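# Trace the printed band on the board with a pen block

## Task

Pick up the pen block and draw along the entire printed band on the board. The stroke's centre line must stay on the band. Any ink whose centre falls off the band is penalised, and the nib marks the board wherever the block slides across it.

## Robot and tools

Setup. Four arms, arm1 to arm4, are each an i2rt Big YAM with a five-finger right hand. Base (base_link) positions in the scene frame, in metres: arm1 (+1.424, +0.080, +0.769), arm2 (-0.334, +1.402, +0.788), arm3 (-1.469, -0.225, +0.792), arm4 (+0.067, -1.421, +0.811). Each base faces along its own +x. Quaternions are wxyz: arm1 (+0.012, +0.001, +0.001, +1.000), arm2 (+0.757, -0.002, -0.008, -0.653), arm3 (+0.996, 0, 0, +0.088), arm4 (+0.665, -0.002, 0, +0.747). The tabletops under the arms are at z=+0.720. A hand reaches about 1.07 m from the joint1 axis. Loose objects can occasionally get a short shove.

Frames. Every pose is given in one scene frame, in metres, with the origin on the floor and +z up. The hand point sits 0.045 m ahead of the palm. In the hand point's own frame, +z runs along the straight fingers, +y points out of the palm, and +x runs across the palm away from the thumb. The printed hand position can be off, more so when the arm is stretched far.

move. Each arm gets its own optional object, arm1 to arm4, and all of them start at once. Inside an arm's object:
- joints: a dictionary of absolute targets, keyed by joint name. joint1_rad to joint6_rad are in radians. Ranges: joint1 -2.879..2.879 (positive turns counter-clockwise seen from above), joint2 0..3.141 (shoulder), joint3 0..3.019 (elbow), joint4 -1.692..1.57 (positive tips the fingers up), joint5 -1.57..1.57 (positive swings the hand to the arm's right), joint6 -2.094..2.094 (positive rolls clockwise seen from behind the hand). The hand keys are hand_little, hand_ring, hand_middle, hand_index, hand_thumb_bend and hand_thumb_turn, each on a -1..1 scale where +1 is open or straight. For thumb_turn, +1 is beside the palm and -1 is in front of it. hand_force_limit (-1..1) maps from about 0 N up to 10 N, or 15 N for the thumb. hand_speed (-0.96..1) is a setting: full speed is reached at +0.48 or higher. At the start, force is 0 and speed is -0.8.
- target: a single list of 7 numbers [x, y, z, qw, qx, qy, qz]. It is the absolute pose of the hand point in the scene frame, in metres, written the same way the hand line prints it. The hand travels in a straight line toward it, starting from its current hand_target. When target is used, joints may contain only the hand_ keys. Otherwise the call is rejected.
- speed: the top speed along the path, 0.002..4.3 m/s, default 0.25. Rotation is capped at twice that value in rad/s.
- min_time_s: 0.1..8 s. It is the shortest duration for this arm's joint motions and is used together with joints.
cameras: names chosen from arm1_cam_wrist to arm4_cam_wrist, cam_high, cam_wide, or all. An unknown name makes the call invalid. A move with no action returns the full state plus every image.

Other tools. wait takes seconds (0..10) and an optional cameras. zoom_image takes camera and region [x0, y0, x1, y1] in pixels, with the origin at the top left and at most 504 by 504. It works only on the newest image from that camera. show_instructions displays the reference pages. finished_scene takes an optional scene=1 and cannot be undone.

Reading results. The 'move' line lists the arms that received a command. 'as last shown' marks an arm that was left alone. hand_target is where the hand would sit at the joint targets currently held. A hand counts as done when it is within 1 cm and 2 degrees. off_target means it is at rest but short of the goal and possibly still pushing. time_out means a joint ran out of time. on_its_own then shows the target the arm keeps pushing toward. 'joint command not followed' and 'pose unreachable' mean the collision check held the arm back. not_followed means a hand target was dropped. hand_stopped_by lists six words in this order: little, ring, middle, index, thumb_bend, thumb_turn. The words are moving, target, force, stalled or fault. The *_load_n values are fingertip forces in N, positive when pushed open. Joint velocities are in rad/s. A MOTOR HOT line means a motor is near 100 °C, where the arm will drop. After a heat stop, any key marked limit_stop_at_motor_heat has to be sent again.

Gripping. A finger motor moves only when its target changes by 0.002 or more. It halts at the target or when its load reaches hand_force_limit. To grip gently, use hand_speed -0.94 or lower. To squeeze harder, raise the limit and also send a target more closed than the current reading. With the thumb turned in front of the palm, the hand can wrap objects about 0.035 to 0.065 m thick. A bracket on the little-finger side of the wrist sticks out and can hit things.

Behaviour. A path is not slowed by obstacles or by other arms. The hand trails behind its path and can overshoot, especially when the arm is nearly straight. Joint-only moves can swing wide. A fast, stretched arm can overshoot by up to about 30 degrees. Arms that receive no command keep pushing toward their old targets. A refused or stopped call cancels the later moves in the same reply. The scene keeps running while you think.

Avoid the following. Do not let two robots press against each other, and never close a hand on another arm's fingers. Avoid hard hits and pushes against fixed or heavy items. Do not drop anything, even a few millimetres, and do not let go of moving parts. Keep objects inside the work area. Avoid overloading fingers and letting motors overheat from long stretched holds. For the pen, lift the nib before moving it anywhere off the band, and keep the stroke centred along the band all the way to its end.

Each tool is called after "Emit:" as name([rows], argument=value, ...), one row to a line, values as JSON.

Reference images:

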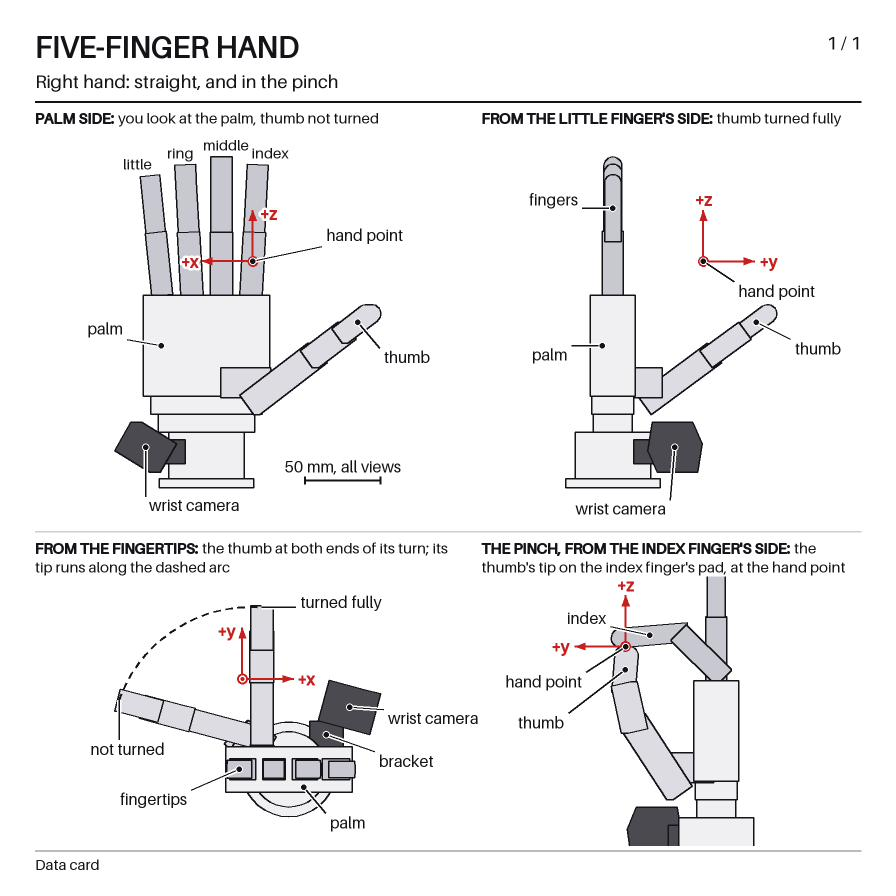

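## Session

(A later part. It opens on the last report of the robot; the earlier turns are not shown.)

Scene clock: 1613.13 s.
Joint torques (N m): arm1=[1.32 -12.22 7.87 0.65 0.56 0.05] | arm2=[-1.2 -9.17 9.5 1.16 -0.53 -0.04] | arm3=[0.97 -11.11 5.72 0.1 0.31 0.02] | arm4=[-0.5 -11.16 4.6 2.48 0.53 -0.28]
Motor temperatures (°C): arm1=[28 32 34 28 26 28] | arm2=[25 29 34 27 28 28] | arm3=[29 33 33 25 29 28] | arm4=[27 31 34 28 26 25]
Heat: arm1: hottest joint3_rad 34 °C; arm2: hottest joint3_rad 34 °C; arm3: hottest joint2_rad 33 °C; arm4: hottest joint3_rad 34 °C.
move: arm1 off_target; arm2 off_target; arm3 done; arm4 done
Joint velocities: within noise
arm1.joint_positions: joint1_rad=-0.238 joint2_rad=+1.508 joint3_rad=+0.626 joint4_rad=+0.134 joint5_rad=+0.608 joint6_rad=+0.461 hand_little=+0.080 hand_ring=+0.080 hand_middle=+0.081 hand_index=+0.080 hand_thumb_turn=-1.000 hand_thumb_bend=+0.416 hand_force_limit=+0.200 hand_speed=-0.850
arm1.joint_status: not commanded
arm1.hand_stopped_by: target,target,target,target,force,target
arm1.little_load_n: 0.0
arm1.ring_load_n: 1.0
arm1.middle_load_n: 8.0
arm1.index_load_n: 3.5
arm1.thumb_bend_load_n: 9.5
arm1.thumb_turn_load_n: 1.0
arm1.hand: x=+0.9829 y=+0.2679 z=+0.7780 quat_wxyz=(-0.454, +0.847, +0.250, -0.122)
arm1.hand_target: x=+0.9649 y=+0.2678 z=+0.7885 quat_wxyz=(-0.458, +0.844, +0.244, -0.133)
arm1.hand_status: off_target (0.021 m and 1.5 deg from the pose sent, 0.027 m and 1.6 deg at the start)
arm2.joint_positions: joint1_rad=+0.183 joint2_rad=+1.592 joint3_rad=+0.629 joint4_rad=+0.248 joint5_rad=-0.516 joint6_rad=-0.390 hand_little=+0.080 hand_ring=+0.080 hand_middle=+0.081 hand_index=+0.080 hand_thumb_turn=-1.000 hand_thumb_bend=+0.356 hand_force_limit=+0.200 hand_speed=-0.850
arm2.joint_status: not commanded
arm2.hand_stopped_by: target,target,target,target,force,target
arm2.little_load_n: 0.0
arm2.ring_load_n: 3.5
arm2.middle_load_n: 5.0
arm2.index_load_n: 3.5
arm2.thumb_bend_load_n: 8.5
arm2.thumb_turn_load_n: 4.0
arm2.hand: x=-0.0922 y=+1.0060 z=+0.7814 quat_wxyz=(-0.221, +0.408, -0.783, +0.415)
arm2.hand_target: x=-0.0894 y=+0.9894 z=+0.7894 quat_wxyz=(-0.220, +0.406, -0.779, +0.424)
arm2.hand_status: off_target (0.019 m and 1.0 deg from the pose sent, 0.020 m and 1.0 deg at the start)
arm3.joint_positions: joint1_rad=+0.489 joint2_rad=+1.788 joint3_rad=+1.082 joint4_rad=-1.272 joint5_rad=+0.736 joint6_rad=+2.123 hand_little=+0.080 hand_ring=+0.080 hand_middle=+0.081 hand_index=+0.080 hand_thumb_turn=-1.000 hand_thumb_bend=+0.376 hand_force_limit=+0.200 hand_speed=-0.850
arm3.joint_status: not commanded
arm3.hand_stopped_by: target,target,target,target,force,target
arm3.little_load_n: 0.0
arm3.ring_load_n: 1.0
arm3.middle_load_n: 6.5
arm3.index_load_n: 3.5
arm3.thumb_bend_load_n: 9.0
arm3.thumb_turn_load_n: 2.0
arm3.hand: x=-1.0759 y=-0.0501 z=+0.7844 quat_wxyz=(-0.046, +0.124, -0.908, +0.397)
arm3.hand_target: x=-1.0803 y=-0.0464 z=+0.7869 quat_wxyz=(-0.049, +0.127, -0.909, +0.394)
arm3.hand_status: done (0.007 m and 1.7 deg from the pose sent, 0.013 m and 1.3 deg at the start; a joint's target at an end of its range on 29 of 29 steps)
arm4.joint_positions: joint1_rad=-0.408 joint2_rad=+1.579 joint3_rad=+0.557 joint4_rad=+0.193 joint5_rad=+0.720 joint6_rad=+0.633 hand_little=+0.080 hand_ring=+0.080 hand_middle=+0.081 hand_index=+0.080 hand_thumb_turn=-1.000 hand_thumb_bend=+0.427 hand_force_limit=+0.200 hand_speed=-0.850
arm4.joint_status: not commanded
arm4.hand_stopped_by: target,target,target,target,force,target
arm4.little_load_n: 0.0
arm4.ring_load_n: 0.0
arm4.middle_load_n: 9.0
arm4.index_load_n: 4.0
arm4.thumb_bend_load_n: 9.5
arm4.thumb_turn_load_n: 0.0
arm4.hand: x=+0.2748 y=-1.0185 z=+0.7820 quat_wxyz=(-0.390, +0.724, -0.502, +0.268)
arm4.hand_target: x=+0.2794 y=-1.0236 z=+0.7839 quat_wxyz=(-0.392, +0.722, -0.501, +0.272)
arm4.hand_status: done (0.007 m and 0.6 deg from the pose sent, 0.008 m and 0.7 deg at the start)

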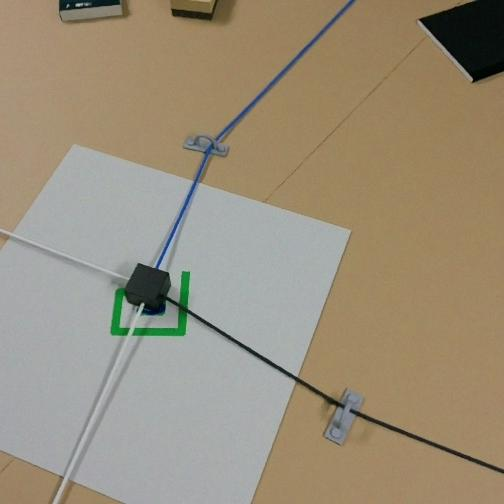

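Emit:
move(arm1={"target": [0.9577, 0.2661, 0.788, 0.4584, -0.8441, -0.2445, 0.1328], "speed": 0.04}, arm2={"target": [-0.0891, 0.9872, 0.789, 0.2203, -0.4057, 0.7795, -0.4233], "speed": 0.04}, arm3={"target": [-1.0886, -0.0456, 0.787, 0.0496, -0.1114, 0.9067, -0.4037], "speed": 0.04}, arm4={"target": [0.2798, -1.0253, 0.784, 0.3921, -0.7220, 0.5009, -0.2720], "speed": 0.04}, cameras=["cam_high"])

Emit:
zoom_image(camera="cam_high", region=[110, 250, 170, 310])

Scene clock: 1634.63 s.
Joint torques (N m): arm1=[1.2 -12.51 7.88 0.65 0.56 0.05] | arm2=[-1.2 -9.23 9.5 1.1 -0.53 -0.04] | arm3=[0.56 -11.11 5.79 -0.05 0.27 0] | arm4=[-0.21 -10.75 4.82 2.25 0.5 -0.28]
Motor temperatures (°C): arm1=[28 32 35 28 26 28] | arm2=[25 29 35 27 28 28] | arm3=[29 33 33 25 29 28] | arm4=[27 31 34 28 26 25]
Heat: arm1: hottest joint3_rad 35 °C; arm2: hottest joint3_rad 35 °C; arm3: hottest joint2_rad 33 °C; arm4: hottest joint3_rad 34 °C.
move: arm1 off_target; arm2 off_target; arm3 off_target; arm4 done
Joint velocities: within noise
arm1.joint_positions: joint1_rad=-0.228 joint2_rad=+1.522 joint3_rad=+0.643 joint4_rad=+0.126 joint5_rad=+0.616 joint6_rad=+0.468 hand_little=+0.080 hand_ring=+0.080 hand_middle=+0.081 hand_index=+0.080 hand_thumb_turn=-1.000 hand_thumb_bend=+0.416 hand_force_limit=+0.200 hand_speed=-0.850
arm1.joint_status: not commanded
arm1.hand_stopped_by: target,target,target,target,force,target
arm1.little_load_n: 0.0
arm1.ring_load_n: 1.0
arm1.middle_load_n: 8.0
arm1.index_load_n: 3.5
arm1.thumb_bend_load_n: 9.5
arm1.thumb_turn_load_n: 1.0
arm1.hand: x=+0.9762 y=+0.2661 z=+0.7781 quat_wxyz=(-0.454, +0.847, +0.250, -0.122)
arm1.hand_target: x=+0.9584 y=+0.2658 z=+0.7883 quat_wxyz=(-0.458, +0.844, +0.245, -0.133)
arm1.hand_status: off_target (0.021 m and 1.5 deg from the pose sent, 0.027 m and 1.5 deg at the start)
arm2.joint_positions: joint1_rad=+0.181 joint2_rad=+1.596 joint3_rad=+0.633 joint4_rad=+0.248 joint5_rad=-0.517 joint6_rad=-0.390 hand_little=+0.080 hand_ring=+0.080 hand_middle=+0.081 hand_index=+0.080 hand_thumb_turn=-1.000 hand_thumb_bend=+0.356 hand_force_limit=+0.200 hand_speed=-0.850
arm2.joint_status: not commanded
arm2.hand_stopped_by: target,target,target,target,force,target
arm2.little_load_n: 0.0
arm2.ring_load_n: 4.0
arm2.middle_load_n: 5.0
arm2.index_load_n: 3.5
arm2.thumb_bend_load_n: 9.0
arm2.thumb_turn_load_n: 4.0
arm2.hand: x=-0.0921 y=+1.0040 z=+0.7816 quat_wxyz=(-0.221, +0.408, -0.782, +0.416)
arm2.hand_target: x=-0.0896 y=+0.9877 z=+0.7893 quat_wxyz=(-0.220, +0.406, -0.780, +0.424)
arm2.hand_status: off_target (0.019 m and 1.0 deg from the pose sent, 0.021 m and 1.1 deg at the start)
arm3.joint_positions: joint1_rad=+0.499 joint2_rad=+1.773 joint3_rad=+1.061 joint4_rad=-1.267 joint5_rad=+0.729 joint6_rad=+2.123 hand_little=+0.080 hand_ring=+0.080 hand_middle=+0.081 hand_index=+0.080 hand_thumb_turn=-1.000 hand_thumb_bend=+0.376 hand_force_limit=+0.200 hand_speed=-0.850
arm3.joint_status: not commanded
arm3.hand_stopped_by: target,target,target,target,force,target
arm3.little_load_n: 0.0
arm3.ring_load_n: 1.0
arm3.middle_load_n: 7.0
arm3.index_load_n: 4.0
arm3.thumb_bend_load_n: 9.0
arm3.thumb_turn_load_n: 1.5
arm3.hand: x=-1.0838 y=-0.0496 z=+0.7845 quat_wxyz=(-0.046, +0.128, -0.909, +0.394)
arm3.hand_target: x=-1.0882 y=-0.0461 z=+0.7869 quat_wxyz=(-0.049, +0.131, -0.910, +0.391)
arm3.hand_status: off_target (0.007 m and 2.2 deg from the pose sent, 0.014 m and 1.7 deg at the start; a joint's target at an end of its range on 29 of 29 steps)
arm4.joint_positions: joint1_rad=-0.410 joint2_rad=+1.576 joint3_rad=+0.550 joint4_rad=+0.197 joint5_rad=+0.718 joint6_rad=+0.631 hand_little=+0.080 hand_ring=+0.080 hand_middle=+0.081 hand_index=+0.080 hand_thumb_turn=-1.000 hand_thumb_bend=+0.427 hand_force_limit=+0.200 hand_speed=-0.850
arm4.joint_status: not commanded
arm4.hand_stopped_by: target,target,target,target,force,target
arm4.little_load_n: 0.0
arm4.ring_load_n: 0.0
arm4.middle_load_n: 8.5
arm4.index_load_n: 4.0
arm4.thumb_bend_load_n: 9.5
arm4.thumb_turn_load_n: 0.5
arm4.hand: x=+0.2746 y=-1.0212 z=+0.7814 quat_wxyz=(-0.390, +0.724, -0.502, +0.268)
arm4.hand_target: x=+0.2797 y=-1.0252 z=+0.7840 quat_wxyz=(-0.392, +0.722, -0.501, +0.272)
arm4.hand_status: done (0.007 m and 0.6 deg from the pose sent, 0.009 m and 0.6 deg at the start)

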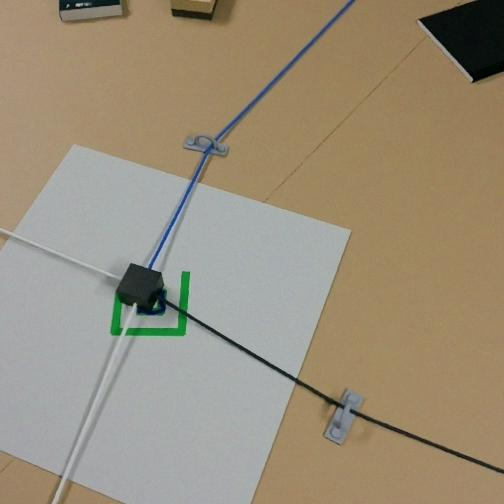

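Scaled by 8.400 from the camera's image (finer frame: 720x720).

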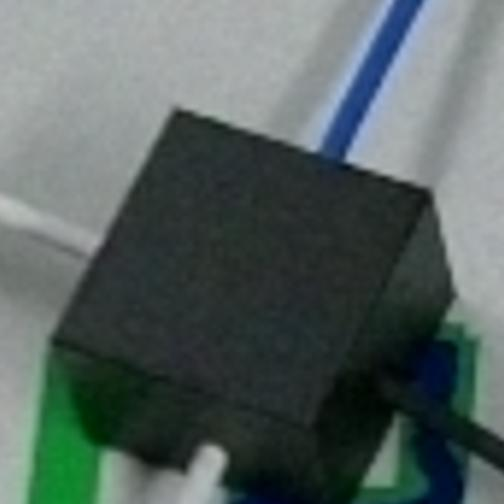

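Emit:
zoom_image(camera="cam_high", region=[130, 280, 190, 340])

Scaled by 8.400 from the camera's image (finer frame: 720x720).

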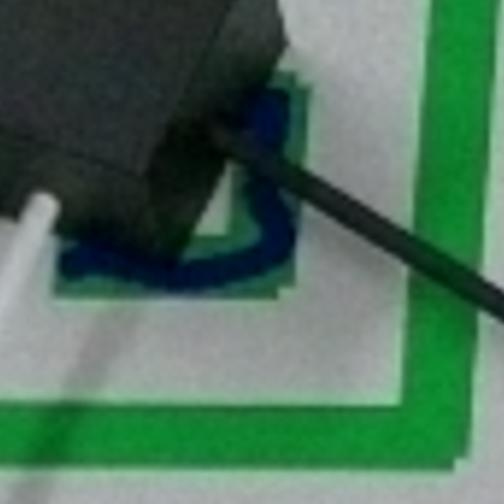

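Emit:
move(arm1={"target": [0.9515, 0.2641, 0.788, 0.4584, -0.8441, -0.2445, 0.1328], "speed": 0.04}, arm2={"target": [-0.0890, 0.9850, 0.789, 0.2203, -0.4057, 0.7795, -0.4233], "speed": 0.04}, arm3={"target": [-1.0963, -0.0453, 0.787, 0.0496, -0.1114, 0.9067, -0.4037], "speed": 0.04}, arm4={"target": [0.2802, -1.0269, 0.784, 0.3921, -0.7220, 0.5009, -0.2720], "speed": 0.04}, cameras=["cam_high"])

Emit:
zoom_image(camera="cam_high", region=[110, 250, 170, 310])

Scene clock: 1657.43 s.
Joint torques (N m): arm1=[1.26 -12.69 7.88 0.64 0.56 0.05] | arm2=[-1.2 -9.35 9.51 1.13 -0.53 -0.06] | arm3=[0.62 -11.16 5.79 0.01 0.26 0.03] | arm4=[-0.38 -11.11 4.78 2.41 0.5 -0.31]
Motor temperatures (°C): arm1=[28 32 35 28 26 28] | arm2=[25 29 36 27 28 28] | arm3=[28 34 33 25 29 28] | arm4=[27 31 34 28 26 25]
Heat: arm1: hottest joint3_rad 35 °C; arm2: hottest joint3_rad 36 °C; arm3: hottest joint2_rad 34 °C; arm4: hottest joint3_rad 34 °C.
move: arm1 off_target; arm2 off_target; arm3 off_target; arm4 done
Joint velocities: within noise
arm1.joint_positions: joint1_rad=-0.220 joint2_rad=+1.534 joint3_rad=+0.659 joint4_rad=+0.118 joint5_rad=+0.622 joint6_rad=+0.476 hand_little=+0.080 hand_ring=+0.080 hand_middle=+0.081 hand_index=+0.080 hand_thumb_turn=-1.000 hand_thumb_bend=+0.416 hand_force_limit=+0.200 hand_speed=-0.850
arm1.joint_status: not commanded
arm1.hand_stopped_by: target,target,target,target,force,target
arm1.little_load_n: 0.0
arm1.ring_load_n: 0.5
arm1.middle_load_n: 8.0
arm1.index_load_n: 3.5
arm1.thumb_bend_load_n: 9.5
arm1.thumb_turn_load_n: 1.0
arm1.hand: x=+0.9699 y=+0.2643 z=+0.7783 quat_wxyz=(-0.454, +0.847, +0.250, -0.123)
arm1.hand_target: x=+0.9521 y=+0.2638 z=+0.7884 quat_wxyz=(-0.458, +0.844, +0.245, -0.133)
arm1.hand_status: off_target (0.021 m and 1.5 deg from the pose sent, 0.027 m and 1.5 deg at the start)
arm2.joint_positions: joint1_rad=+0.180 joint2_rad=+1.600 joint3_rad=+0.639 joint4_rad=+0.244 joint5_rad=-0.518 joint6_rad=-0.390 hand_little=+0.080 hand_ring=+0.080 hand_middle=+0.081 hand_index=+0.080 hand_thumb_turn=-1.000 hand_thumb_bend=+0.356 hand_force_limit=+0.200 hand_speed=-0.850
arm2.joint_status: not commanded
arm2.hand_stopped_by: target,target,target,target,force,target
arm2.little_load_n: 0.0
arm2.ring_load_n: 4.0
arm2.middle_load_n: 5.0
arm2.index_load_n: 3.5
arm2.thumb_bend_load_n: 9.0
arm2.thumb_turn_load_n: 4.0
arm2.hand: x=-0.0918 y=+1.0022 z=+0.7814 quat_wxyz=(-0.221, +0.407, -0.783, +0.415)
arm2.hand_target: x=-0.0893 y=+0.9855 z=+0.7893 quat_wxyz=(-0.220, +0.406, -0.780, +0.423)
arm2.hand_status: off_target (0.019 m and 1.1 deg from the pose sent, 0.021 m and 1.0 deg at the start)
arm3.joint_positions: joint1_rad=+0.508 joint2_rad=+1.758 joint3_rad=+1.043 joint4_rad=-1.263 joint5_rad=+0.722 joint6_rad=+2.123 hand_little=+0.080 hand_ring=+0.080 hand_middle=+0.081 hand_index=+0.080 hand_thumb_turn=-1.000 hand_thumb_bend=+0.376 hand_force_limit=+0.200 hand_speed=-0.850
arm3.joint_status: not commanded
arm3.hand_stopped_by: target,target,target,target,force,target
arm3.little_load_n: 0.0
arm3.ring_load_n: 1.5
arm3.middle_load_n: 7.0
arm3.index_load_n: 4.0
arm3.thumb_bend_load_n: 8.5
arm3.thumb_turn_load_n: 2.0
arm3.hand: x=-1.0909 y=-0.0494 z=+0.7849 quat_wxyz=(-0.046, +0.131, -0.910, +0.392)
arm3.hand_target: x=-1.0960 y=-0.0459 z=+0.7869 quat_wxyz=(-0.049, +0.135, -0.910, +0.388)
arm3.hand_status: off_target (0.007 m and 2.7 deg from the pose sent, 0.013 m and 2.2 deg at the start; a joint's target at an end of its range on 33 of 33 steps)
arm4.joint_positions: joint1_rad=-0.412 joint2_rad=+1.573 joint3_rad=+0.546 joint4_rad=+0.201 joint5_rad=+0.716 joint6_rad=+0.629 hand_little=+0.080 hand_ring=+0.080 hand_middle=+0.081 hand_index=+0.080 hand_thumb_turn=-1.000 hand_thumb_bend=+0.427 hand_force_limit=+0.200 hand_speed=-0.850
arm4.joint_status: not commanded
arm4.hand_stopped_by: target,target,target,target,force,target
arm4.little_load_n: 0.0
arm4.ring_load_n: 0.0
arm4.middle_load_n: 8.5
arm4.index_load_n: 4.0
arm4.thumb_bend_load_n: 9.5
arm4.thumb_turn_load_n: 0.0
arm4.hand: x=+0.2749 y=-1.0225 z=+0.7816 quat_wxyz=(-0.390, +0.724, -0.502, +0.267)
arm4.hand_target: x=+0.2801 y=-1.0268 z=+0.7840 quat_wxyz=(-0.392, +0.722, -0.501, +0.272)
arm4.hand_status: done (0.007 m and 0.6 deg from the pose sent, 0.008 m and 0.6 deg at the start)

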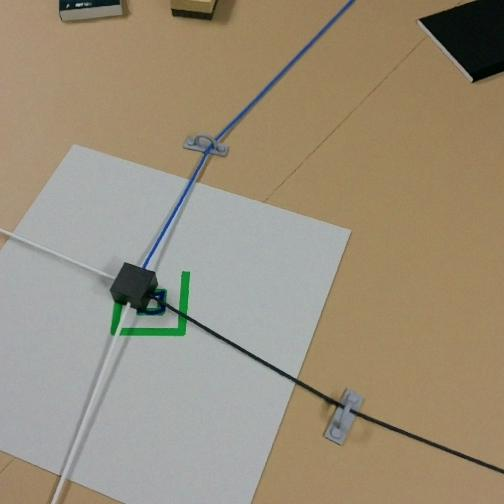

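Scaled by 8.400 from the camera's image (finer frame: 720x720).

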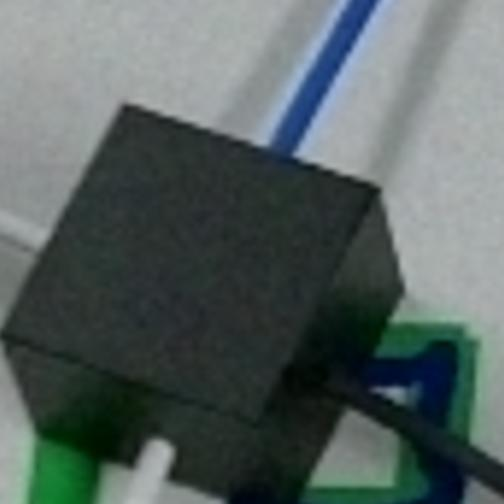

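Emit:
move(arm1={"target": [0.9453, 0.2621, 0.788, 0.4584, -0.8441, -0.2445, 0.1328], "speed": 0.04}, arm2={"target": [-0.0889, 0.9820, 0.789, 0.2203, -0.4057, 0.7795, -0.4233], "speed": 0.04}, arm3={"target": [-1.1038, -0.0450, 0.787, 0.0496, -0.1114, 0.9067, -0.4037], "speed": 0.04}, arm4={"target": [0.2806, -1.0287, 0.784, 0.3921, -0.7220, 0.5009, -0.2720], "speed": 0.04}, cameras=["cam_high"])

Emit:
zoom_image(camera="cam_high", region=[100, 250, 160, 310])

Scene clock: 1674.13 s.
Joint torques (N m): arm1=[1.26 -12.98 7.9 0.62 0.58 0.04] | arm2=[-1.14 -9.41 9.54 1.14 -0.53 -0.07] | arm3=[0.44 -10.34 5.7 -0.17 0.27 0.02] | arm4=[-0.73 -10.81 4.7 2.41 0.52 -0.28]
Motor temperatures (°C): arm1=[28 32 35 28 26 28] | arm2=[25 29 36 27 28 28] | arm3=[28 34 33 25 29 28] | arm4=[26 31 33 28 26 25]
Heat: arm1: hottest joint3_rad 35 °C; arm2: hottest joint3_rad 36 °C; arm3: hottest joint2_rad 34 °C; arm4: hottest joint3_rad 33 °C.
move: arm1 off_target; arm2 off_target; arm3 off_target; arm4 done
Joint velocities: within noise
arm1.joint_positions: joint1_rad=-0.210 joint2_rad=+1.546 joint3_rad=+0.675 joint4_rad=+0.111 joint5_rad=+0.628 joint6_rad=+0.484 hand_little=+0.080 hand_ring=+0.080 hand_middle=+0.081 hand_index=+0.080 hand_thumb_turn=-1.000 hand_thumb_bend=+0.416 hand_force_limit=+0.200 hand_speed=-0.850
arm1.joint_status: not commanded
arm1.hand_stopped_by: target,target,target,target,force,target
arm1.little_load_n: 0.0
arm1.ring_load_n: 0.5
arm1.middle_load_n: 8.0
arm1.index_load_n: 3.5
arm1.thumb_bend_load_n: 9.5
arm1.thumb_turn_load_n: 1.0
arm1.hand: x=+0.9635 y=+0.2621 z=+0.7784 quat_wxyz=(-0.454, +0.847, +0.250, -0.123)
arm1.hand_target: x=+0.9459 y=+0.2617 z=+0.7884 quat_wxyz=(-0.458, +0.844, +0.245, -0.133)
arm1.hand_status: off_target (0.021 m and 1.4 deg from the pose sent, 0.027 m and 1.5 deg at the start)
arm2.joint_positions: joint1_rad=+0.178 joint2_rad=+1.606 joint3_rad=+0.647 joint4_rad=+0.241 joint5_rad=-0.520 joint6_rad=-0.390 hand_little=+0.080 hand_ring=+0.080 hand_middle=+0.081 hand_index=+0.080 hand_thumb_turn=-1.000 hand_thumb_bend=+0.356 hand_force_limit=+0.200 hand_speed=-0.850
arm2.joint_status: not commanded
arm2.hand_stopped_by: target,target,target,target,force,target
arm2.little_load_n: 0.0
arm2.ring_load_n: 4.0
arm2.middle_load_n: 5.0
arm2.index_load_n: 3.5
arm2.thumb_bend_load_n: 9.0
arm2.thumb_turn_load_n: 4.0
arm2.hand: x=-0.0916 y=+0.9993 z=+0.7815 quat_wxyz=(-0.222, +0.407, -0.783, +0.415)
arm2.hand_target: x=-0.0892 y=+0.9826 z=+0.7893 quat_wxyz=(-0.220, +0.406, -0.779, +0.423)
arm2.hand_status: off_target (0.019 m and 1.1 deg from the pose sent, 0.022 m and 1.1 deg at the start)
arm3.joint_positions: joint1_rad=+0.517 joint2_rad=+1.744 joint3_rad=+1.025 joint4_rad=-1.258 joint5_rad=+0.716 joint6_rad=+2.123 hand_little=+0.080 hand_ring=+0.080 hand_middle=+0.081 hand_index=+0.080 hand_thumb_turn=-1.000 hand_thumb_bend=+0.376 hand_force_limit=+0.200 hand_speed=-0.850
arm3.joint_status: not commanded
arm3.hand_stopped_by: target,target,target,target,force,target
arm3.little_load_n: 0.0
arm3.ring_load_n: 1.0
arm3.middle_load_n: 7.0
arm3.index_load_n: 4.0
arm3.thumb_bend_load_n: 8.5
arm3.thumb_turn_load_n: 2.0
arm3.hand: x=-1.0981 y=-0.0489 z=+0.7850 quat_wxyz=(-0.046, +0.135, -0.910, +0.389)
arm3.hand_target: x=-1.1033 y=-0.0454 z=+0.7869 quat_wxyz=(-0.049, +0.139, -0.911, +0.386)
arm3.hand_status: off_target (0.007 m and 3.2 deg from the pose sent, 0.014 m and 2.7 deg at the start; a joint's target at an end of its range on 36 of 36 steps)
arm4.joint_positions: joint1_rad=-0.415 joint2_rad=+1.570 joint3_rad=+0.541 joint4_rad=+0.204 joint5_rad=+0.714 joint6_rad=+0.626 hand_little=+0.080 hand_ring=+0.080 hand_middle=+0.081 hand_index=+0.080 hand_thumb_turn=-1.000 hand_thumb_bend=+0.427 hand_force_limit=+0.200 hand_speed=-0.850
arm4.joint_status: not commanded
arm4.hand_stopped_by: target,target,target,target,force,target
arm4.little_load_n: 0.0
arm4.ring_load_n: 0.0
arm4.middle_load_n: 8.5
arm4.index_load_n: 4.0
arm4.thumb_bend_load_n: 9.5
arm4.thumb_turn_load_n: 0.0
arm4.hand: x=+0.2753 y=-1.0242 z=+0.7816 quat_wxyz=(-0.390, +0.724, -0.502, +0.267)
arm4.hand_target: x=+0.2805 y=-1.0287 z=+0.7840 quat_wxyz=(-0.392, +0.722, -0.501, +0.272)
arm4.hand_status: done (0.007 m and 0.7 deg from the pose sent, 0.009 m and 0.7 deg at the start)

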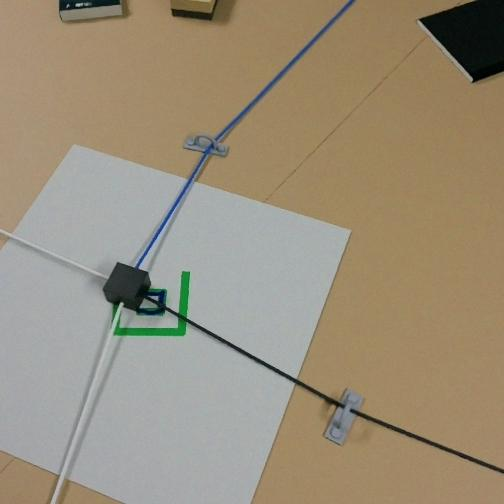

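Scaled by 8.400 from the camera's image (finer frame: 720x720).

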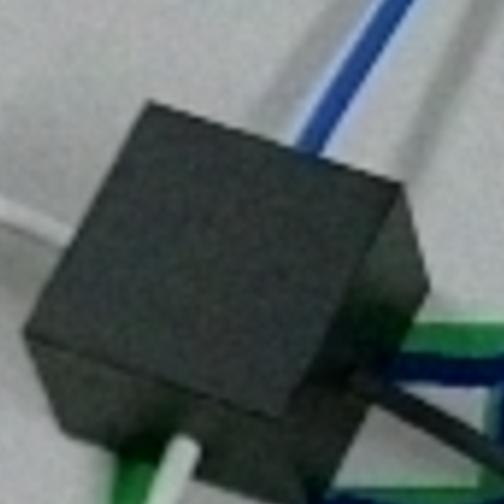

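Emit:
zoom_image(camera="cam_high", region=[130, 280, 170, 320])

Scaled by 12.600 from the camera's image (finer frame: 720x720).

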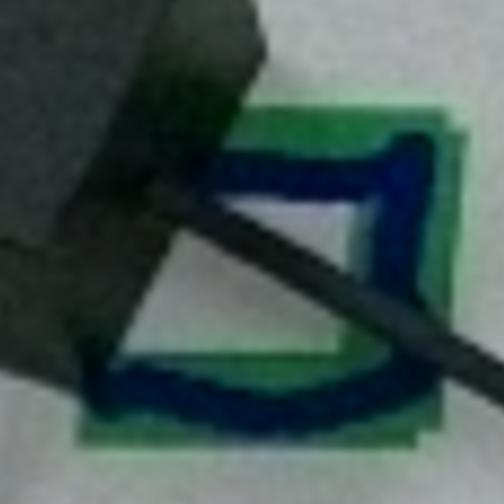

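Emit:
move(arm1={"target": [0.9384, 0.2599, 0.788, 0.4584, -0.8441, -0.2445, 0.1328], "speed": 0.04}, arm2={"target": [-0.0888, 0.9790, 0.789, 0.2203, -0.4057, 0.7795, -0.4233], "speed": 0.04}, arm3={"target": [-1.1116, -0.0447, 0.787, 0.0496, -0.1114, 0.9067, -0.4037], "speed": 0.04}, cameras=["cam_high"])

Emit:
zoom_image(camera="cam_high", region=[100, 250, 160, 310])

Scene clock: 1706.27 s.
Joint torques (N m): arm1=[1.26 -13.16 7.9 0.58 0.59 0.04] | arm2=[-1.2 -9.47 9.59 1.14 -0.53 -0.08] | arm3=[0.56 -10.52 5.71 -0.02 0.26 0.01] | arm4=[-0.5 -10.7 4.72 2.43 0.52 -0.27]
Motor temperatures (°C): arm1=[28 32 36 28 27 28] | arm2=[25 29 35 27 28 28] | arm3=[28 34 32 25 29 27] | arm4=[26 31 33 28 26 25]
Heat: arm1: hottest joint3_rad 36 °C; arm2: hottest joint3_rad 35 °C; arm3: hottest joint2_rad 34 °C; arm4: hottest joint3_rad 33 °C.
move: arm1 off_target; arm2 off_target; arm3 off_target
Joint velocities: within noise
arm1.joint_positions: joint1_rad=-0.201 joint2_rad=+1.560 joint3_rad=+0.694 joint4_rad=+0.102 joint5_rad=+0.635 joint6_rad=+0.492 hand_little=+0.080 hand_ring=+0.080 hand_middle=+0.081 hand_index=+0.080 hand_thumb_turn=-1.000 hand_thumb_bend=+0.416 hand_force_limit=+0.200 hand_speed=-0.850
arm1.joint_status: not commanded
arm1.hand_stopped_by: target,target,target,target,force,target
arm1.little_load_n: 0.0
arm1.ring_load_n: 0.5
arm1.middle_load_n: 8.0
arm1.index_load_n: 3.5
arm1.thumb_bend_load_n: 9.5
arm1.thumb_turn_load_n: 1.5
arm1.hand: x=+0.9562 y=+0.2603 z=+0.7788 quat_wxyz=(-0.454, +0.847, +0.249, -0.124)
arm1.hand_target: x=+0.9389 y=+0.2596 z=+0.7884 quat_wxyz=(-0.458, +0.844, +0.244, -0.133)
arm1.hand_status: off_target (0.020 m and 1.3 deg from the pose sent, 0.027 m and 1.4 deg at the start)
arm2.joint_positions: joint1_rad=+0.175 joint2_rad=+1.612 joint3_rad=+0.655 joint4_rad=+0.237 joint5_rad=-0.521 joint6_rad=-0.390 hand_little=+0.080 hand_ring=+0.080 hand_middle=+0.081 hand_index=+0.080 hand_thumb_turn=-1.000 hand_thumb_bend=+0.356 hand_force_limit=+0.200 hand_speed=-0.850
arm2.joint_status: not commanded
arm2.hand_stopped_by: target,target,target,target,force,target
arm2.little_load_n: 0.0
arm2.ring_load_n: 3.5
arm2.middle_load_n: 4.5
arm2.index_load_n: 3.5
arm2.thumb_bend_load_n: 9.0
arm2.thumb_turn_load_n: 4.0
arm2.hand: x=-0.0916 y=+0.9967 z=+0.7813 quat_wxyz=(-0.222, +0.406, -0.784, +0.414)
arm2.hand_target: x=-0.0893 y=+0.9795 z=+0.7894 quat_wxyz=(-0.220, +0.406, -0.780, +0.423)
arm2.hand_status: off_target (0.019 m and 1.2 deg from the pose sent, 0.022 m and 1.1 deg at the start)
arm3.joint_positions: joint1_rad=+0.527 joint2_rad=+1.729 joint3_rad=+1.006 joint4_rad=-1.255 joint5_rad=+0.708 joint6_rad=+2.123 hand_little=+0.080 hand_ring=+0.080 hand_middle=+0.081 hand_index=+0.080 hand_thumb_turn=-1.000 hand_thumb_bend=+0.376 hand_force_limit=+0.200 hand_speed=-0.850
arm3.joint_status: not commanded
arm3.hand_stopped_by: target,target,target,target,force,target
arm3.little_load_n: 0.0
arm3.ring_load_n: 1.0
arm3.middle_load_n: 6.5
arm3.index_load_n: 4.0
arm3.thumb_bend_load_n: 8.5
arm3.thumb_turn_load_n: 2.0
arm3.hand: x=-1.1056 y=-0.0485 z=+0.7853 quat_wxyz=(-0.046, +0.139, -0.911, +0.386)
arm3.hand_target: x=-1.1112 y=-0.0452 z=+0.7870 quat_wxyz=(-0.048, +0.143, -0.912, +0.383)
arm3.hand_status: off_target (0.007 m and 3.8 deg from the pose sent, 0.014 m and 3.2 deg at the start; a joint's target at an end of its range on 40 of 40 steps)
arm4: as last shown
arm4.joint_positions: joint1_rad=-0.415 joint2_rad=+1.570 joint3_rad=+0.541 joint4_rad=+0.204 joint5_rad=+0.714 joint6_rad=+0.625 hand_little=+0.080 hand_ring=+0.080 hand_middle=+0.081 hand_index=+0.080 hand_thumb_turn=-1.000 hand_thumb_bend=+0.427 hand_force_limit=+0.200 hand_speed=-0.850
arm4.hand: x=+0.2754 y=-1.0243 z=+0.7816 quat_wxyz=(-0.390, +0.724, -0.502, +0.267)
arm4.hand_target: x=+0.2805 y=-1.0286 z=+0.7840 quat_wxyz=(-0.392, +0.722, -0.501, +0.272)

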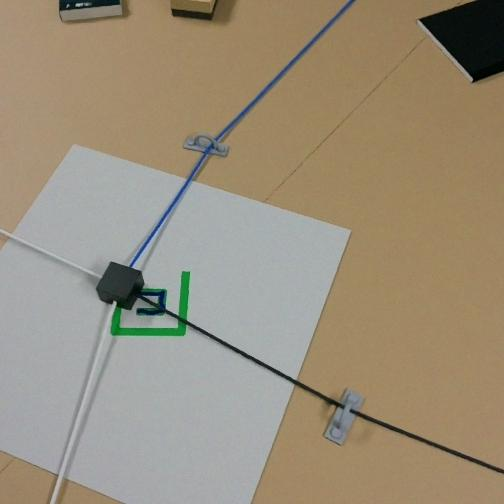

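Scaled by 8.400 from the camera's image (finer frame: 720x720).

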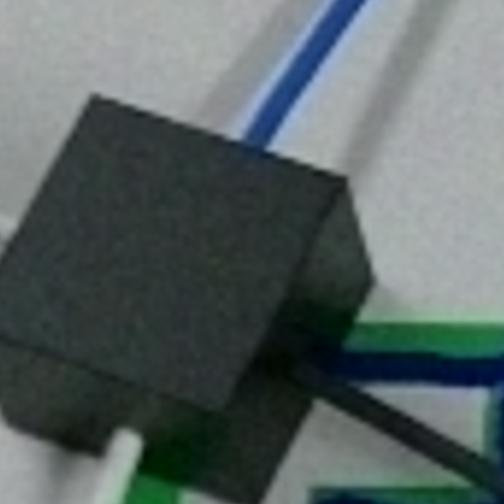

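Emit:
move(arm1={"target": [0.9356, 0.2590, 0.788, 0.4584, -0.8441, -0.2445, 0.1328], "speed": 0.04}, arm2={"target": [-0.0888, 0.9765, 0.789, 0.2203, -0.4057, 0.7795, -0.4233], "speed": 0.04}, arm3={"target": [-1.1148, -0.0446, 0.787, 0.0496, -0.1114, 0.9067, -0.4037], "speed": 0.04}, arm4={"target": [0.2807, -1.0292, 0.784, 0.3921, -0.7220, 0.5009, -0.2720], "speed": 0.04}, cameras=["cam_high"])

Emit:
zoom_image(camera="cam_high", region=[90, 250, 150, 310])

Scene clock: 1727.87 s.
Joint torques (N m): arm1=[1.32 -13.27 7.91 0.59 0.6 0.04] | arm2=[-1.2 -9.58 9.65 1.16 -0.53 -0.1] | arm3=[0.62 -10.17 5.53 -0.1 0.22 0.03] | arm4=[-0.15 -10.52 4.57 2.44 0.5 -0.29]
Motor temperatures (°C): arm1=[28 32 35 28 27 28] | arm2=[25 29 36 27 28 28] | arm3=[28 34 32 25 29 27] | arm4=[26 31 33 28 26 25]
Heat: arm1: hottest joint3_rad 35 °C; arm2: hottest joint3_rad 36 °C; arm3: hottest joint2_rad 34 °C; arm4: hottest joint3_rad 33 °C.
move: arm1 off_target; arm2 off_target; arm3 off_target; arm4 done
Joint velocities: within noise
arm1.joint_positions: joint1_rad=-0.198 joint2_rad=+1.565 joint3_rad=+0.701 joint4_rad=+0.098 joint5_rad=+0.637 joint6_rad=+0.496 hand_little=+0.080 hand_ring=+0.080 hand_middle=+0.081 hand_index=+0.080 hand_thumb_turn=-1.000 hand_thumb_bend=+0.416 hand_force_limit=+0.200 hand_speed=-0.850
arm1.joint_status: not commanded
arm1.hand_stopped_by: target,target,target,target,force,target
arm1.little_load_n: 0.0
arm1.ring_load_n: 1.0
arm1.middle_load_n: 7.5
arm1.index_load_n: 3.0
arm1.thumb_bend_load_n: 9.5
arm1.thumb_turn_load_n: 1.5
arm1.hand: x=+0.9535 y=+0.2596 z=+0.7788 quat_wxyz=(-0.454, +0.847, +0.249, -0.124)
arm1.hand_target: x=+0.9362 y=+0.2588 z=+0.7884 quat_wxyz=(-0.458, +0.844, +0.244, -0.133)
arm1.hand_status: off_target (0.020 m and 1.3 deg from the pose sent, 0.023 m and 1.3 deg at the start)
arm2.joint_positions: joint1_rad=+0.174 joint2_rad=+1.616 joint3_rad=+0.661 joint4_rad=+0.234 joint5_rad=-0.523 joint6_rad=-0.390 hand_little=+0.080 hand_ring=+0.080 hand_middle=+0.081 hand_index=+0.080 hand_thumb_turn=-1.000 hand_thumb_bend=+0.356 hand_force_limit=+0.200 hand_speed=-0.850
arm2.joint_status: not commanded
arm2.hand_stopped_by: target,target,target,target,force,target
arm2.little_load_n: 0.0
arm2.ring_load_n: 3.5
arm2.middle_load_n: 4.5
arm2.index_load_n: 3.5
arm2.thumb_bend_load_n: 8.5
arm2.thumb_turn_load_n: 4.0
arm2.hand: x=-0.0914 y=+0.9947 z=+0.7810 quat_wxyz=(-0.223, +0.405, -0.784, +0.413)
arm2.hand_target: x=-0.0892 y=+0.9771 z=+0.7893 quat_wxyz=(-0.220, +0.406, -0.780, +0.423)
arm2.hand_status: off_target (0.020 m and 1.3 deg from the pose sent, 0.022 m and 1.2 deg at the start)
arm3.joint_positions: joint1_rad=+0.531 joint2_rad=+1.723 joint3_rad=+0.999 joint4_rad=-1.253 joint5_rad=+0.705 joint6_rad=+2.123 hand_little=+0.080 hand_ring=+0.080 hand_middle=+0.081 hand_index=+0.080 hand_thumb_turn=-1.000 hand_thumb_bend=+0.376 hand_force_limit=+0.200 hand_speed=-0.850
arm3.joint_status: not commanded
arm3.hand_stopped_by: target,target,target,target,force,target
arm3.little_load_n: 0.0
arm3.ring_load_n: 1.0
arm3.middle_load_n: 7.0
arm3.index_load_n: 4.0
arm3.thumb_bend_load_n: 8.5
arm3.thumb_turn_load_n: 2.0
arm3.hand: x=-1.1086 y=-0.0484 z=+0.7853 quat_wxyz=(-0.046, +0.140, -0.911, +0.385)
arm3.hand_target: x=-1.1143 y=-0.0451 z=+0.7869 quat_wxyz=(-0.048, +0.144, -0.912, +0.382)
arm3.hand_status: off_target (0.007 m and 4.0 deg from the pose sent, 0.010 m and 3.8 deg at the start; a joint's target at an end of its range on 43 of 43 steps)
arm4.joint_positions: joint1_rad=-0.416 joint2_rad=+1.569 joint3_rad=+0.541 joint4_rad=+0.204 joint5_rad=+0.714 joint6_rad=+0.625 hand_little=+0.080 hand_ring=+0.080 hand_middle=+0.081 hand_index=+0.080 hand_thumb_turn=-1.000 hand_thumb_bend=+0.427 hand_force_limit=+0.200 hand_speed=-0.850
arm4.joint_status: not commanded
arm4.hand_stopped_by: target,target,target,target,force,target
arm4.little_load_n: 0.0
arm4.ring_load_n: 0.0
arm4.middle_load_n: 8.5
arm4.index_load_n: 4.0
arm4.thumb_bend_load_n: 9.5
arm4.thumb_turn_load_n: 0.0
arm4.hand: x=+0.2758 y=-1.0245 z=+0.7817 quat_wxyz=(-0.390, +0.724, -0.502, +0.268)
arm4.hand_target: x=+0.2806 y=-1.0292 z=+0.7839 quat_wxyz=(-0.392, +0.722, -0.501, +0.272)
arm4.hand_status: done (0.007 m and 0.6 deg from the pose sent, 0.008 m and 0.6 deg at the start)

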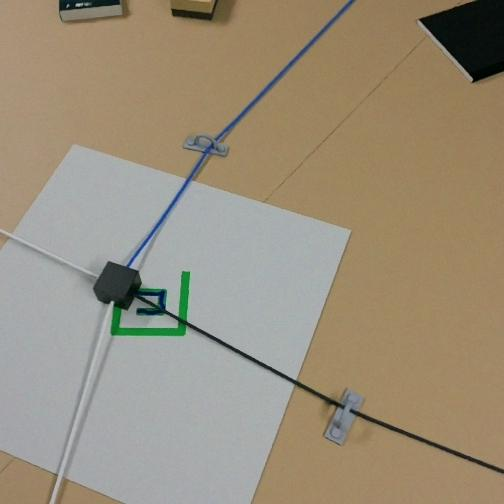

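Scaled by 8.400 from the camera's image (finer frame: 720x720).

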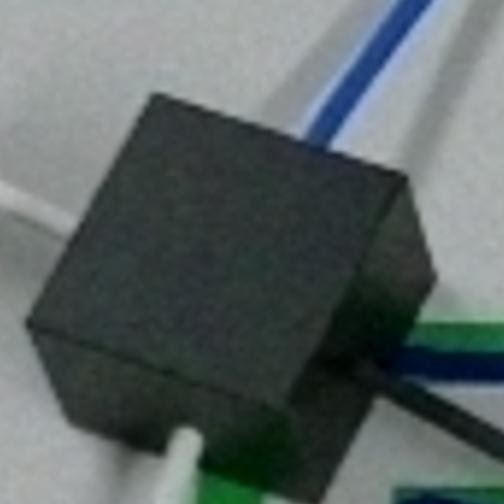

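Emit:
move(arm1={"target": [0.9508, 0.2638, 0.786, 0.4584, -0.8441, -0.2445, 0.1328], "speed": 0.04}, arm2={"target": [-0.0886, 0.9710, 0.789, 0.2203, -0.4057, 0.7795, -0.4233], "speed": 0.04}, arm3={"target": [-1.1068, -0.0449, 0.787, 0.0496, -0.1114, 0.9067, -0.4037], "speed": 0.04}, cameras=["cam_high"])

Emit:
zoom_image(camera="cam_high", region=[90, 250, 150, 310])

Scene clock: 1749.53 s.
Joint torques (N m): arm1=[-0.38 -15.38 5.14 1.68 0.31 -0.13] | arm2=[-1.2 -9.76 9.7 1.17 -0.53 -0.12] | arm3=[-0.38 -9.05 7.15 -0.16 0.45 -0.05] | arm4=[-0.32 -10.81 4.71 2.3 0.52 -0.26]
Motor temperatures (°C): arm1=[28 32 35 28 27 28] | arm2=[25 29 37 27 28 28] | arm3=[28 34 32 25 29 27] | arm4=[26 31 33 28 26 25]
Heat: arm1: hottest joint3_rad 35 °C; arm2: hottest joint3_rad 37 °C; arm3: hottest joint2_rad 34 °C; arm4: hottest joint3_rad 33 °C.
move: arm1 done; arm2 off_target; arm3 off_target
Joint velocities: within noise
arm1.joint_positions: joint1_rad=-0.198 joint2_rad=+1.565 joint3_rad=+0.701 joint4_rad=+0.098 joint5_rad=+0.631 joint6_rad=+0.496 hand_little=+0.080 hand_ring=+0.080 hand_middle=+0.081 hand_index=+0.080 hand_thumb_turn=-1.000 hand_thumb_bend=+0.416 hand_force_limit=+0.200 hand_speed=-0.850
arm1.joint_status: not commanded
arm1.hand_stopped_by: target,target,target,target,force,target
arm1.little_load_n: 0.0
arm1.ring_load_n: 0.5
arm1.middle_load_n: 8.0
arm1.index_load_n: 3.5
arm1.thumb_bend_load_n: 9.5
arm1.thumb_turn_load_n: 1.0
arm1.hand: x=+0.9529 y=+0.2585 z=+0.7785 quat_wxyz=(-0.452, +0.847, +0.250, -0.125)
arm1.hand_target: x=+0.9509 y=+0.2638 z=+0.7861 quat_wxyz=(-0.458, +0.844, +0.244, -0.133)
arm1.hand_status: done (0.009 m and 1.3 deg from the pose sent, 0.009 m and 1.3 deg at the start)
arm2.joint_positions: joint1_rad=+0.170 joint2_rad=+1.627 joint3_rad=+0.676 joint4_rad=+0.229 joint5_rad=-0.526 joint6_rad=-0.390 hand_little=+0.080 hand_ring=+0.080 hand_middle=+0.081 hand_index=+0.080 hand_thumb_turn=-1.000 hand_thumb_bend=+0.356 hand_force_limit=+0.200 hand_speed=-0.850
arm2.joint_status: not commanded
arm2.hand_stopped_by: target,target,target,target,force,target
arm2.little_load_n: 0.0
arm2.ring_load_n: 3.5
arm2.middle_load_n: 5.0
arm2.index_load_n: 4.0
arm2.thumb_bend_load_n: 8.5
arm2.thumb_turn_load_n: 4.5
arm2.hand: x=-0.0910 y=+0.9895 z=+0.7811 quat_wxyz=(-0.223, +0.404, -0.785, +0.413)
arm2.hand_target: x=-0.0890 y=+0.9716 z=+0.7893 quat_wxyz=(-0.220, +0.406, -0.780, +0.423)
arm2.hand_status: off_target (0.020 m and 1.4 deg from the pose sent, 0.025 m and 1.3 deg at the start)
arm3.joint_positions: joint1_rad=+0.531 joint2_rad=+1.723 joint3_rad=+0.999 joint4_rad=-1.253 joint5_rad=+0.707 joint6_rad=+2.123 hand_little=+0.080 hand_ring=+0.080 hand_middle=+0.081 hand_index=+0.080 hand_thumb_turn=-1.000 hand_thumb_bend=+0.376 hand_force_limit=+0.200 hand_speed=-0.850
arm3.joint_status: not commanded
arm3.hand_stopped_by: target,target,target,target,force,target
arm3.little_load_n: 0.0
arm3.ring_load_n: 1.5
arm3.middle_load_n: 7.0
arm3.index_load_n: 4.0
arm3.thumb_bend_load_n: 8.5
arm3.thumb_turn_load_n: 1.5
arm3.hand: x=-1.1084 y=-0.0485 z=+0.7854 quat_wxyz=(-0.046, +0.140, -0.911, +0.386)
arm3.hand_target: x=-1.1065 y=-0.0453 z=+0.7870 quat_wxyz=(-0.048, +0.140, -0.911, +0.384)
arm3.hand_status: off_target (0.004 m and 4.0 deg from the pose sent, 0.004 m and 4.0 deg at the start; a joint's target at an end of its range on 45 of 45 steps)
arm4: as last shown

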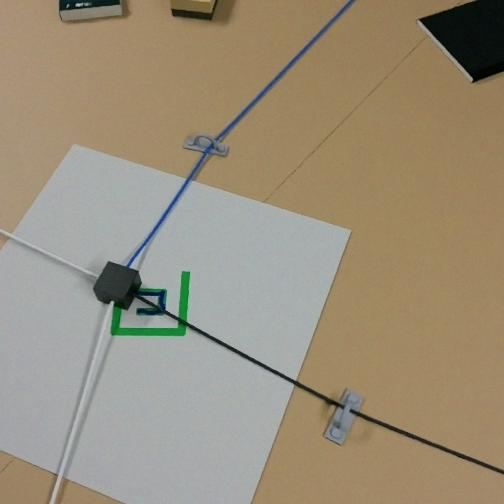

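Scaled by 8.400 from the camera's image (finer frame: 720x720).

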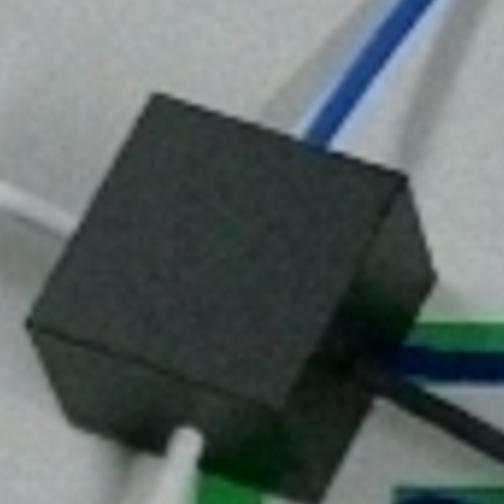

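Emit:
move(arm1={"target": [0.9584, 0.2662, 0.786, 0.4584, -0.8441, -0.2445, 0.1328], "speed": 0.04}, arm2={"target": [-0.0884, 0.9650, 0.789, 0.2203, -0.4057, 0.7795, -0.4233], "speed": 0.04}, arm3={"target": [-1.0988, -0.0452, 0.787, 0.0496, -0.1114, 0.9067, -0.4037], "speed": 0.04}, arm4={"target": [0.2812, -1.0315, 0.784, 0.3921, -0.7220, 0.5009, -0.2720], "speed": 0.04}, cameras=["cam_high"])

Emit:
zoom_image(camera="cam_high", region=[90, 250, 150, 310])

Scene clock: 1765.30 s.
Joint torques (N m): arm1=[-0.85 -15.38 4.68 1.62 0.39 -0.22] | arm2=[-1.26 -9.93 9.77 1.17 -0.53 -0.13] | arm3=[-0.91 -8.12 8.68 -0.35 0.54 0.05] | arm4=[-0.85 -10.99 4.6 2.35 0.53 -0.32]
Motor temperatures (°C): arm1=[28 32 34 28 26 28] | arm2=[25 29 36 27 28 28] | arm3=[28 33 33 25 29 27] | arm4=[26 31 33 28 26 25]
Heat: arm1: hottest joint3_rad 34 °C; arm2: hottest joint3_rad 36 °C; arm3: hottest joint2_rad 33 °C; arm4: hottest joint3_rad 33 °C.
move: arm1 off_target; arm2 off_target; arm3 off_target; arm4 done
Joint velocities: within noise
arm1.joint_positions: joint1_rad=-0.201 joint2_rad=+1.553 joint3_rad=+0.688 joint4_rad=+0.111 joint5_rad=+0.621 joint6_rad=+0.496 hand_little=+0.080 hand_ring=+0.080 hand_middle=+0.081 hand_index=+0.080 hand_thumb_turn=-1.000 hand_thumb_bend=+0.416 hand_force_limit=+0.200 hand_speed=-0.850
arm1.joint_status: not commanded
arm1.hand_stopped_by: target,target,target,target,force,target
arm1.little_load_n: 0.0
arm1.ring_load_n: 0.5
arm1.middle_load_n: 7.5
arm1.index_load_n: 3.5
arm1.thumb_bend_load_n: 9.5
arm1.thumb_turn_load_n: 2.0
arm1.hand: x=+0.9550 y=+0.2576 z=+0.7803 quat_wxyz=(-0.451, +0.847, +0.249, -0.132)
arm1.hand_target: x=+0.9584 y=+0.2661 z=+0.7859 quat_wxyz=(-0.458, +0.844, +0.244, -0.133)
arm1.hand_status: off_target (0.011 m and 1.0 deg from the pose sent, 0.012 m and 1.3 deg at the start)
arm2.joint_positions: joint1_rad=+0.166 joint2_rad=+1.639 joint3_rad=+0.692 joint4_rad=+0.222 joint5_rad=-0.529 joint6_rad=-0.392 hand_little=+0.080 hand_ring=+0.080 hand_middle=+0.081 hand_index=+0.080 hand_thumb_turn=-1.000 hand_thumb_bend=+0.356 hand_force_limit=+0.200 hand_speed=-0.850
arm2.joint_status: not commanded
arm2.hand_stopped_by: target,target,target,target,force,target
arm2.little_load_n: 0.0
arm2.ring_load_n: 4.0
arm2.middle_load_n: 5.0
arm2.index_load_n: 3.5
arm2.thumb_bend_load_n: 9.0
arm2.thumb_turn_load_n: 4.5
arm2.hand: x=-0.0906 y=+0.9836 z=+0.7812 quat_wxyz=(-0.224, +0.404, -0.785, +0.413)
arm2.hand_target: x=-0.0887 y=+0.9656 z=+0.7894 quat_wxyz=(-0.220, +0.406, -0.779, +0.424)
arm2.hand_status: off_target (0.020 m and 1.4 deg from the pose sent, 0.026 m and 1.4 deg at the start)
arm3.joint_positions: joint1_rad=+0.530 joint2_rad=+1.723 joint3_rad=+0.999 joint4_rad=-1.253 joint5_rad=+0.712 joint6_rad=+2.123 hand_little=+0.080 hand_ring=+0.080 hand_middle=+0.081 hand_index=+0.080 hand_thumb_turn=-1.000 hand_thumb_bend=+0.376 hand_force_limit=+0.200 hand_speed=-0.850
arm3.joint_status: not commanded
arm3.hand_stopped_by: target,target,target,target,force,target
arm3.little_load_n: 0.0
arm3.ring_load_n: 1.5
arm3.middle_load_n: 6.5
arm3.index_load_n: 4.0
arm3.thumb_bend_load_n: 9.0
arm3.thumb_turn_load_n: 1.0
arm3.hand: x=-1.1075 y=-0.0494 z=+0.7860 quat_wxyz=(-0.048, +0.140, -0.910, +0.388)
arm3.hand_target: x=-1.0986 y=-0.0457 z=+0.7871 quat_wxyz=(-0.049, +0.136, -0.911, +0.387)
arm3.hand_status: off_target (0.010 m and 3.8 deg from the pose sent, 0.010 m and 3.9 deg at the start; a joint's target at an end of its range on 41 of 41 steps)
arm4.joint_positions: joint1_rad=-0.418 joint2_rad=+1.564 joint3_rad=+0.536 joint4_rad=+0.210 joint5_rad=+0.710 joint6_rad=+0.625 hand_little=+0.080 hand_ring=+0.080 hand_middle=+0.081 hand_index=+0.080 hand_thumb_turn=-1.000 hand_thumb_bend=+0.427 hand_force_limit=+0.200 hand_speed=-0.850
arm4.joint_status: not commanded
arm4.hand_stopped_by: target,target,target,target,force,target
arm4.little_load_n: 0.0
arm4.ring_load_n: 0.0
arm4.middle_load_n: 9.0
arm4.index_load_n: 4.0
arm4.thumb_bend_load_n: 9.5
arm4.thumb_turn_load_n: 0.5
arm4.hand: x=+0.2756 y=-1.0253 z=+0.7826 quat_wxyz=(-0.392, +0.723, -0.503, +0.266)
arm4.hand_target: x=+0.2812 y=-1.0314 z=+0.7840 quat_wxyz=(-0.392, +0.722, -0.501, +0.272)
arm4.hand_status: done (0.008 m and 0.8 deg from the pose sent, 0.009 m and 0.6 deg at the start)

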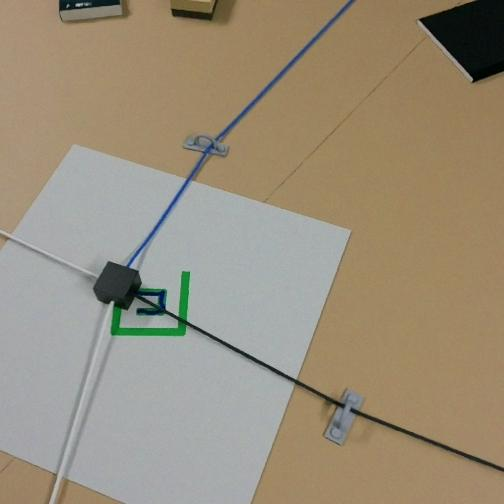

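Scaled by 8.400 from the camera's image (finer frame: 720x720).

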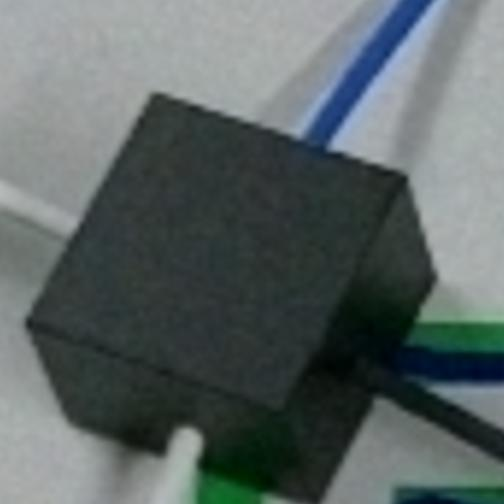

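Emit:
move(arm1={"target": [0.9622, 0.2674, 0.786, 0.4584, -0.8441, -0.2445, 0.1328], "speed": 0.04}, arm2={"target": [-0.0883, 0.9610, 0.789, 0.2203, -0.4057, 0.7795, -0.4233], "speed": 0.04}, arm3={"target": [-1.0938, -0.0454, 0.787, 0.0496, -0.1114, 0.9067, -0.4037], "speed": 0.04}, arm4={"target": [0.2822, -1.0359, 0.784, 0.3921, -0.7220, 0.5009, -0.2720], "speed": 0.04}, cameras=["cam_high"])

Emit:
zoom_image(camera="cam_high", region=[90, 250, 150, 310])

Scene clock: 1775.30 s.
Joint torques (N m): arm1=[-0.73 -15.27 4.71 1.66 0.36 -0.24] | arm2=[-1.26 -10.11 9.78 1.18 -0.53 -0.13] | arm3=[-0.67 -8.06 9.07 -0.43 0.56 0] | arm4=[-0.62 -10.23 4.68 2.37 0.52 -0.27]
Motor temperatures (°C): arm1=[28 32 34 28 26 28] | arm2=[25 29 36 27 28 28] | arm3=[28 33 33 25 29 27] | arm4=[26 31 33 28 26 25]
Heat: arm1: hottest joint3_rad 34 °C; arm2: hottest joint3_rad 36 °C; arm3: hottest joint2_rad 33 °C; arm4: hottest joint3_rad 33 °C.
move: arm1 off_target; arm2 off_target; arm3 off_target; arm4 done
Joint velocities: within noise
arm1.joint_positions: joint1_rad=-0.207 joint2_rad=+1.546 joint3_rad=+0.678 joint4_rad=+0.114 joint5_rad=+0.617 joint6_rad=+0.493 hand_little=+0.080 hand_ring=+0.080 hand_middle=+0.081 hand_index=+0.080 hand_thumb_turn=-1.000 hand_thumb_bend=+0.416 hand_force_limit=+0.200 hand_speed=-0.850
arm1.joint_status: not commanded
arm1.hand_stopped_by: target,target,target,target,force,target
arm1.little_load_n: 0.0
arm1.ring_load_n: 0.5
arm1.middle_load_n: 8.0
arm1.index_load_n: 3.5
arm1.thumb_bend_load_n: 9.5
arm1.thumb_turn_load_n: 1.5
arm1.hand: x=+0.9596 y=+0.2591 z=+0.7796 quat_wxyz=(-0.451, +0.847, +0.249, -0.131)
arm1.hand_target: x=+0.9622 y=+0.2672 z=+0.7859 quat_wxyz=(-0.458, +0.844, +0.245, -0.133)
arm1.hand_status: off_target (0.011 m and 1.1 deg from the pose sent, 0.013 m and 1.0 deg at the start)
arm2.joint_positions: joint1_rad=+0.164 joint2_rad=+1.646 joint3_rad=+0.704 joint4_rad=+0.218 joint5_rad=-0.531 joint6_rad=-0.394 hand_little=+0.080 hand_ring=+0.080 hand_middle=+0.081 hand_index=+0.080 hand_thumb_turn=-1.000 hand_thumb_bend=+0.356 hand_force_limit=+0.200 hand_speed=-0.850
arm2.joint_status: not commanded
arm2.hand_stopped_by: target,target,target,target,force,target
arm2.little_load_n: 0.0
arm2.ring_load_n: 3.5
arm2.middle_load_n: 5.0
arm2.index_load_n: 3.5
arm2.thumb_bend_load_n: 8.5
arm2.thumb_turn_load_n: 4.5
arm2.hand: x=-0.0904 y=+0.9796 z=+0.7812 quat_wxyz=(-0.224, +0.404, -0.785, +0.413)
arm2.hand_target: x=-0.0886 y=+0.9616 z=+0.7894 quat_wxyz=(-0.220, +0.406, -0.780, +0.423)
arm2.hand_status: off_target (0.020 m and 1.4 deg from the pose sent, 0.024 m and 1.4 deg at the start)
arm3.joint_positions: joint1_rad=+0.524 joint2_rad=+1.727 joint3_rad=+1.009 joint4_rad=-1.253 joint5_rad=+0.717 joint6_rad=+2.123 hand_little=+0.080 hand_ring=+0.080 hand_middle=+0.081 hand_index=+0.080 hand_thumb_turn=-1.000 hand_thumb_bend=+0.376 hand_force_limit=+0.200 hand_speed=-0.850
arm3.joint_status: not commanded
arm3.hand_stopped_by: target,target,target,target,force,target
arm3.little_load_n: 0.0
arm3.ring_load_n: 1.5
arm3.middle_load_n: 6.5
arm3.index_load_n: 4.0
arm3.thumb_bend_load_n: 9.0
arm3.thumb_turn_load_n: 1.5
arm3.hand: x=-1.1025 y=-0.0490 z=+0.7875 quat_wxyz=(-0.050, +0.137, -0.910, +0.388)
arm3.hand_target: x=-1.0936 y=-0.0459 z=+0.7870 quat_wxyz=(-0.049, +0.133, -0.910, +0.389)
arm3.hand_status: off_target (0.009 m and 3.5 deg from the pose sent, 0.014 m and 3.8 deg at the start; a joint's target at an end of its range on 37 of 37 steps)
arm4.joint_positions: joint1_rad=-0.426 joint2_rad=+1.557 joint3_rad=+0.523 joint4_rad=+0.217 joint5_rad=+0.706 joint6_rad=+0.616 hand_little=+0.080 hand_ring=+0.080 hand_middle=+0.081 hand_index=+0.080 hand_thumb_turn=-1.000 hand_thumb_bend=+0.427 hand_force_limit=+0.200 hand_speed=-0.850
arm4.joint_status: not commanded
arm4.hand_stopped_by: target,target,target,target,force,target
arm4.little_load_n: 0.0
arm4.ring_load_n: 0.0
arm4.middle_load_n: 9.0
arm4.index_load_n: 4.0
arm4.thumb_bend_load_n: 9.5
arm4.thumb_turn_load_n: 0.0
arm4.hand: x=+0.2770 y=-1.0312 z=+0.7817 quat_wxyz=(-0.391, +0.724, -0.503, +0.267)
arm4.hand_target: x=+0.2822 y=-1.0360 z=+0.7838 quat_wxyz=(-0.392, +0.722, -0.501, +0.272)
arm4.hand_status: done (0.007 m and 0.7 deg from the pose sent, 0.013 m and 0.8 deg at the start)

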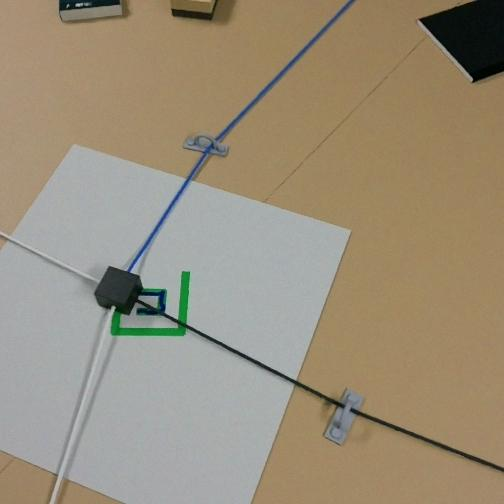

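Scaled by 8.400 from the camera's image (finer frame: 720x720).

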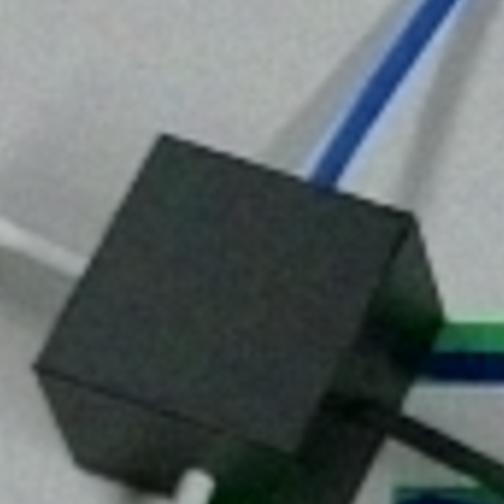

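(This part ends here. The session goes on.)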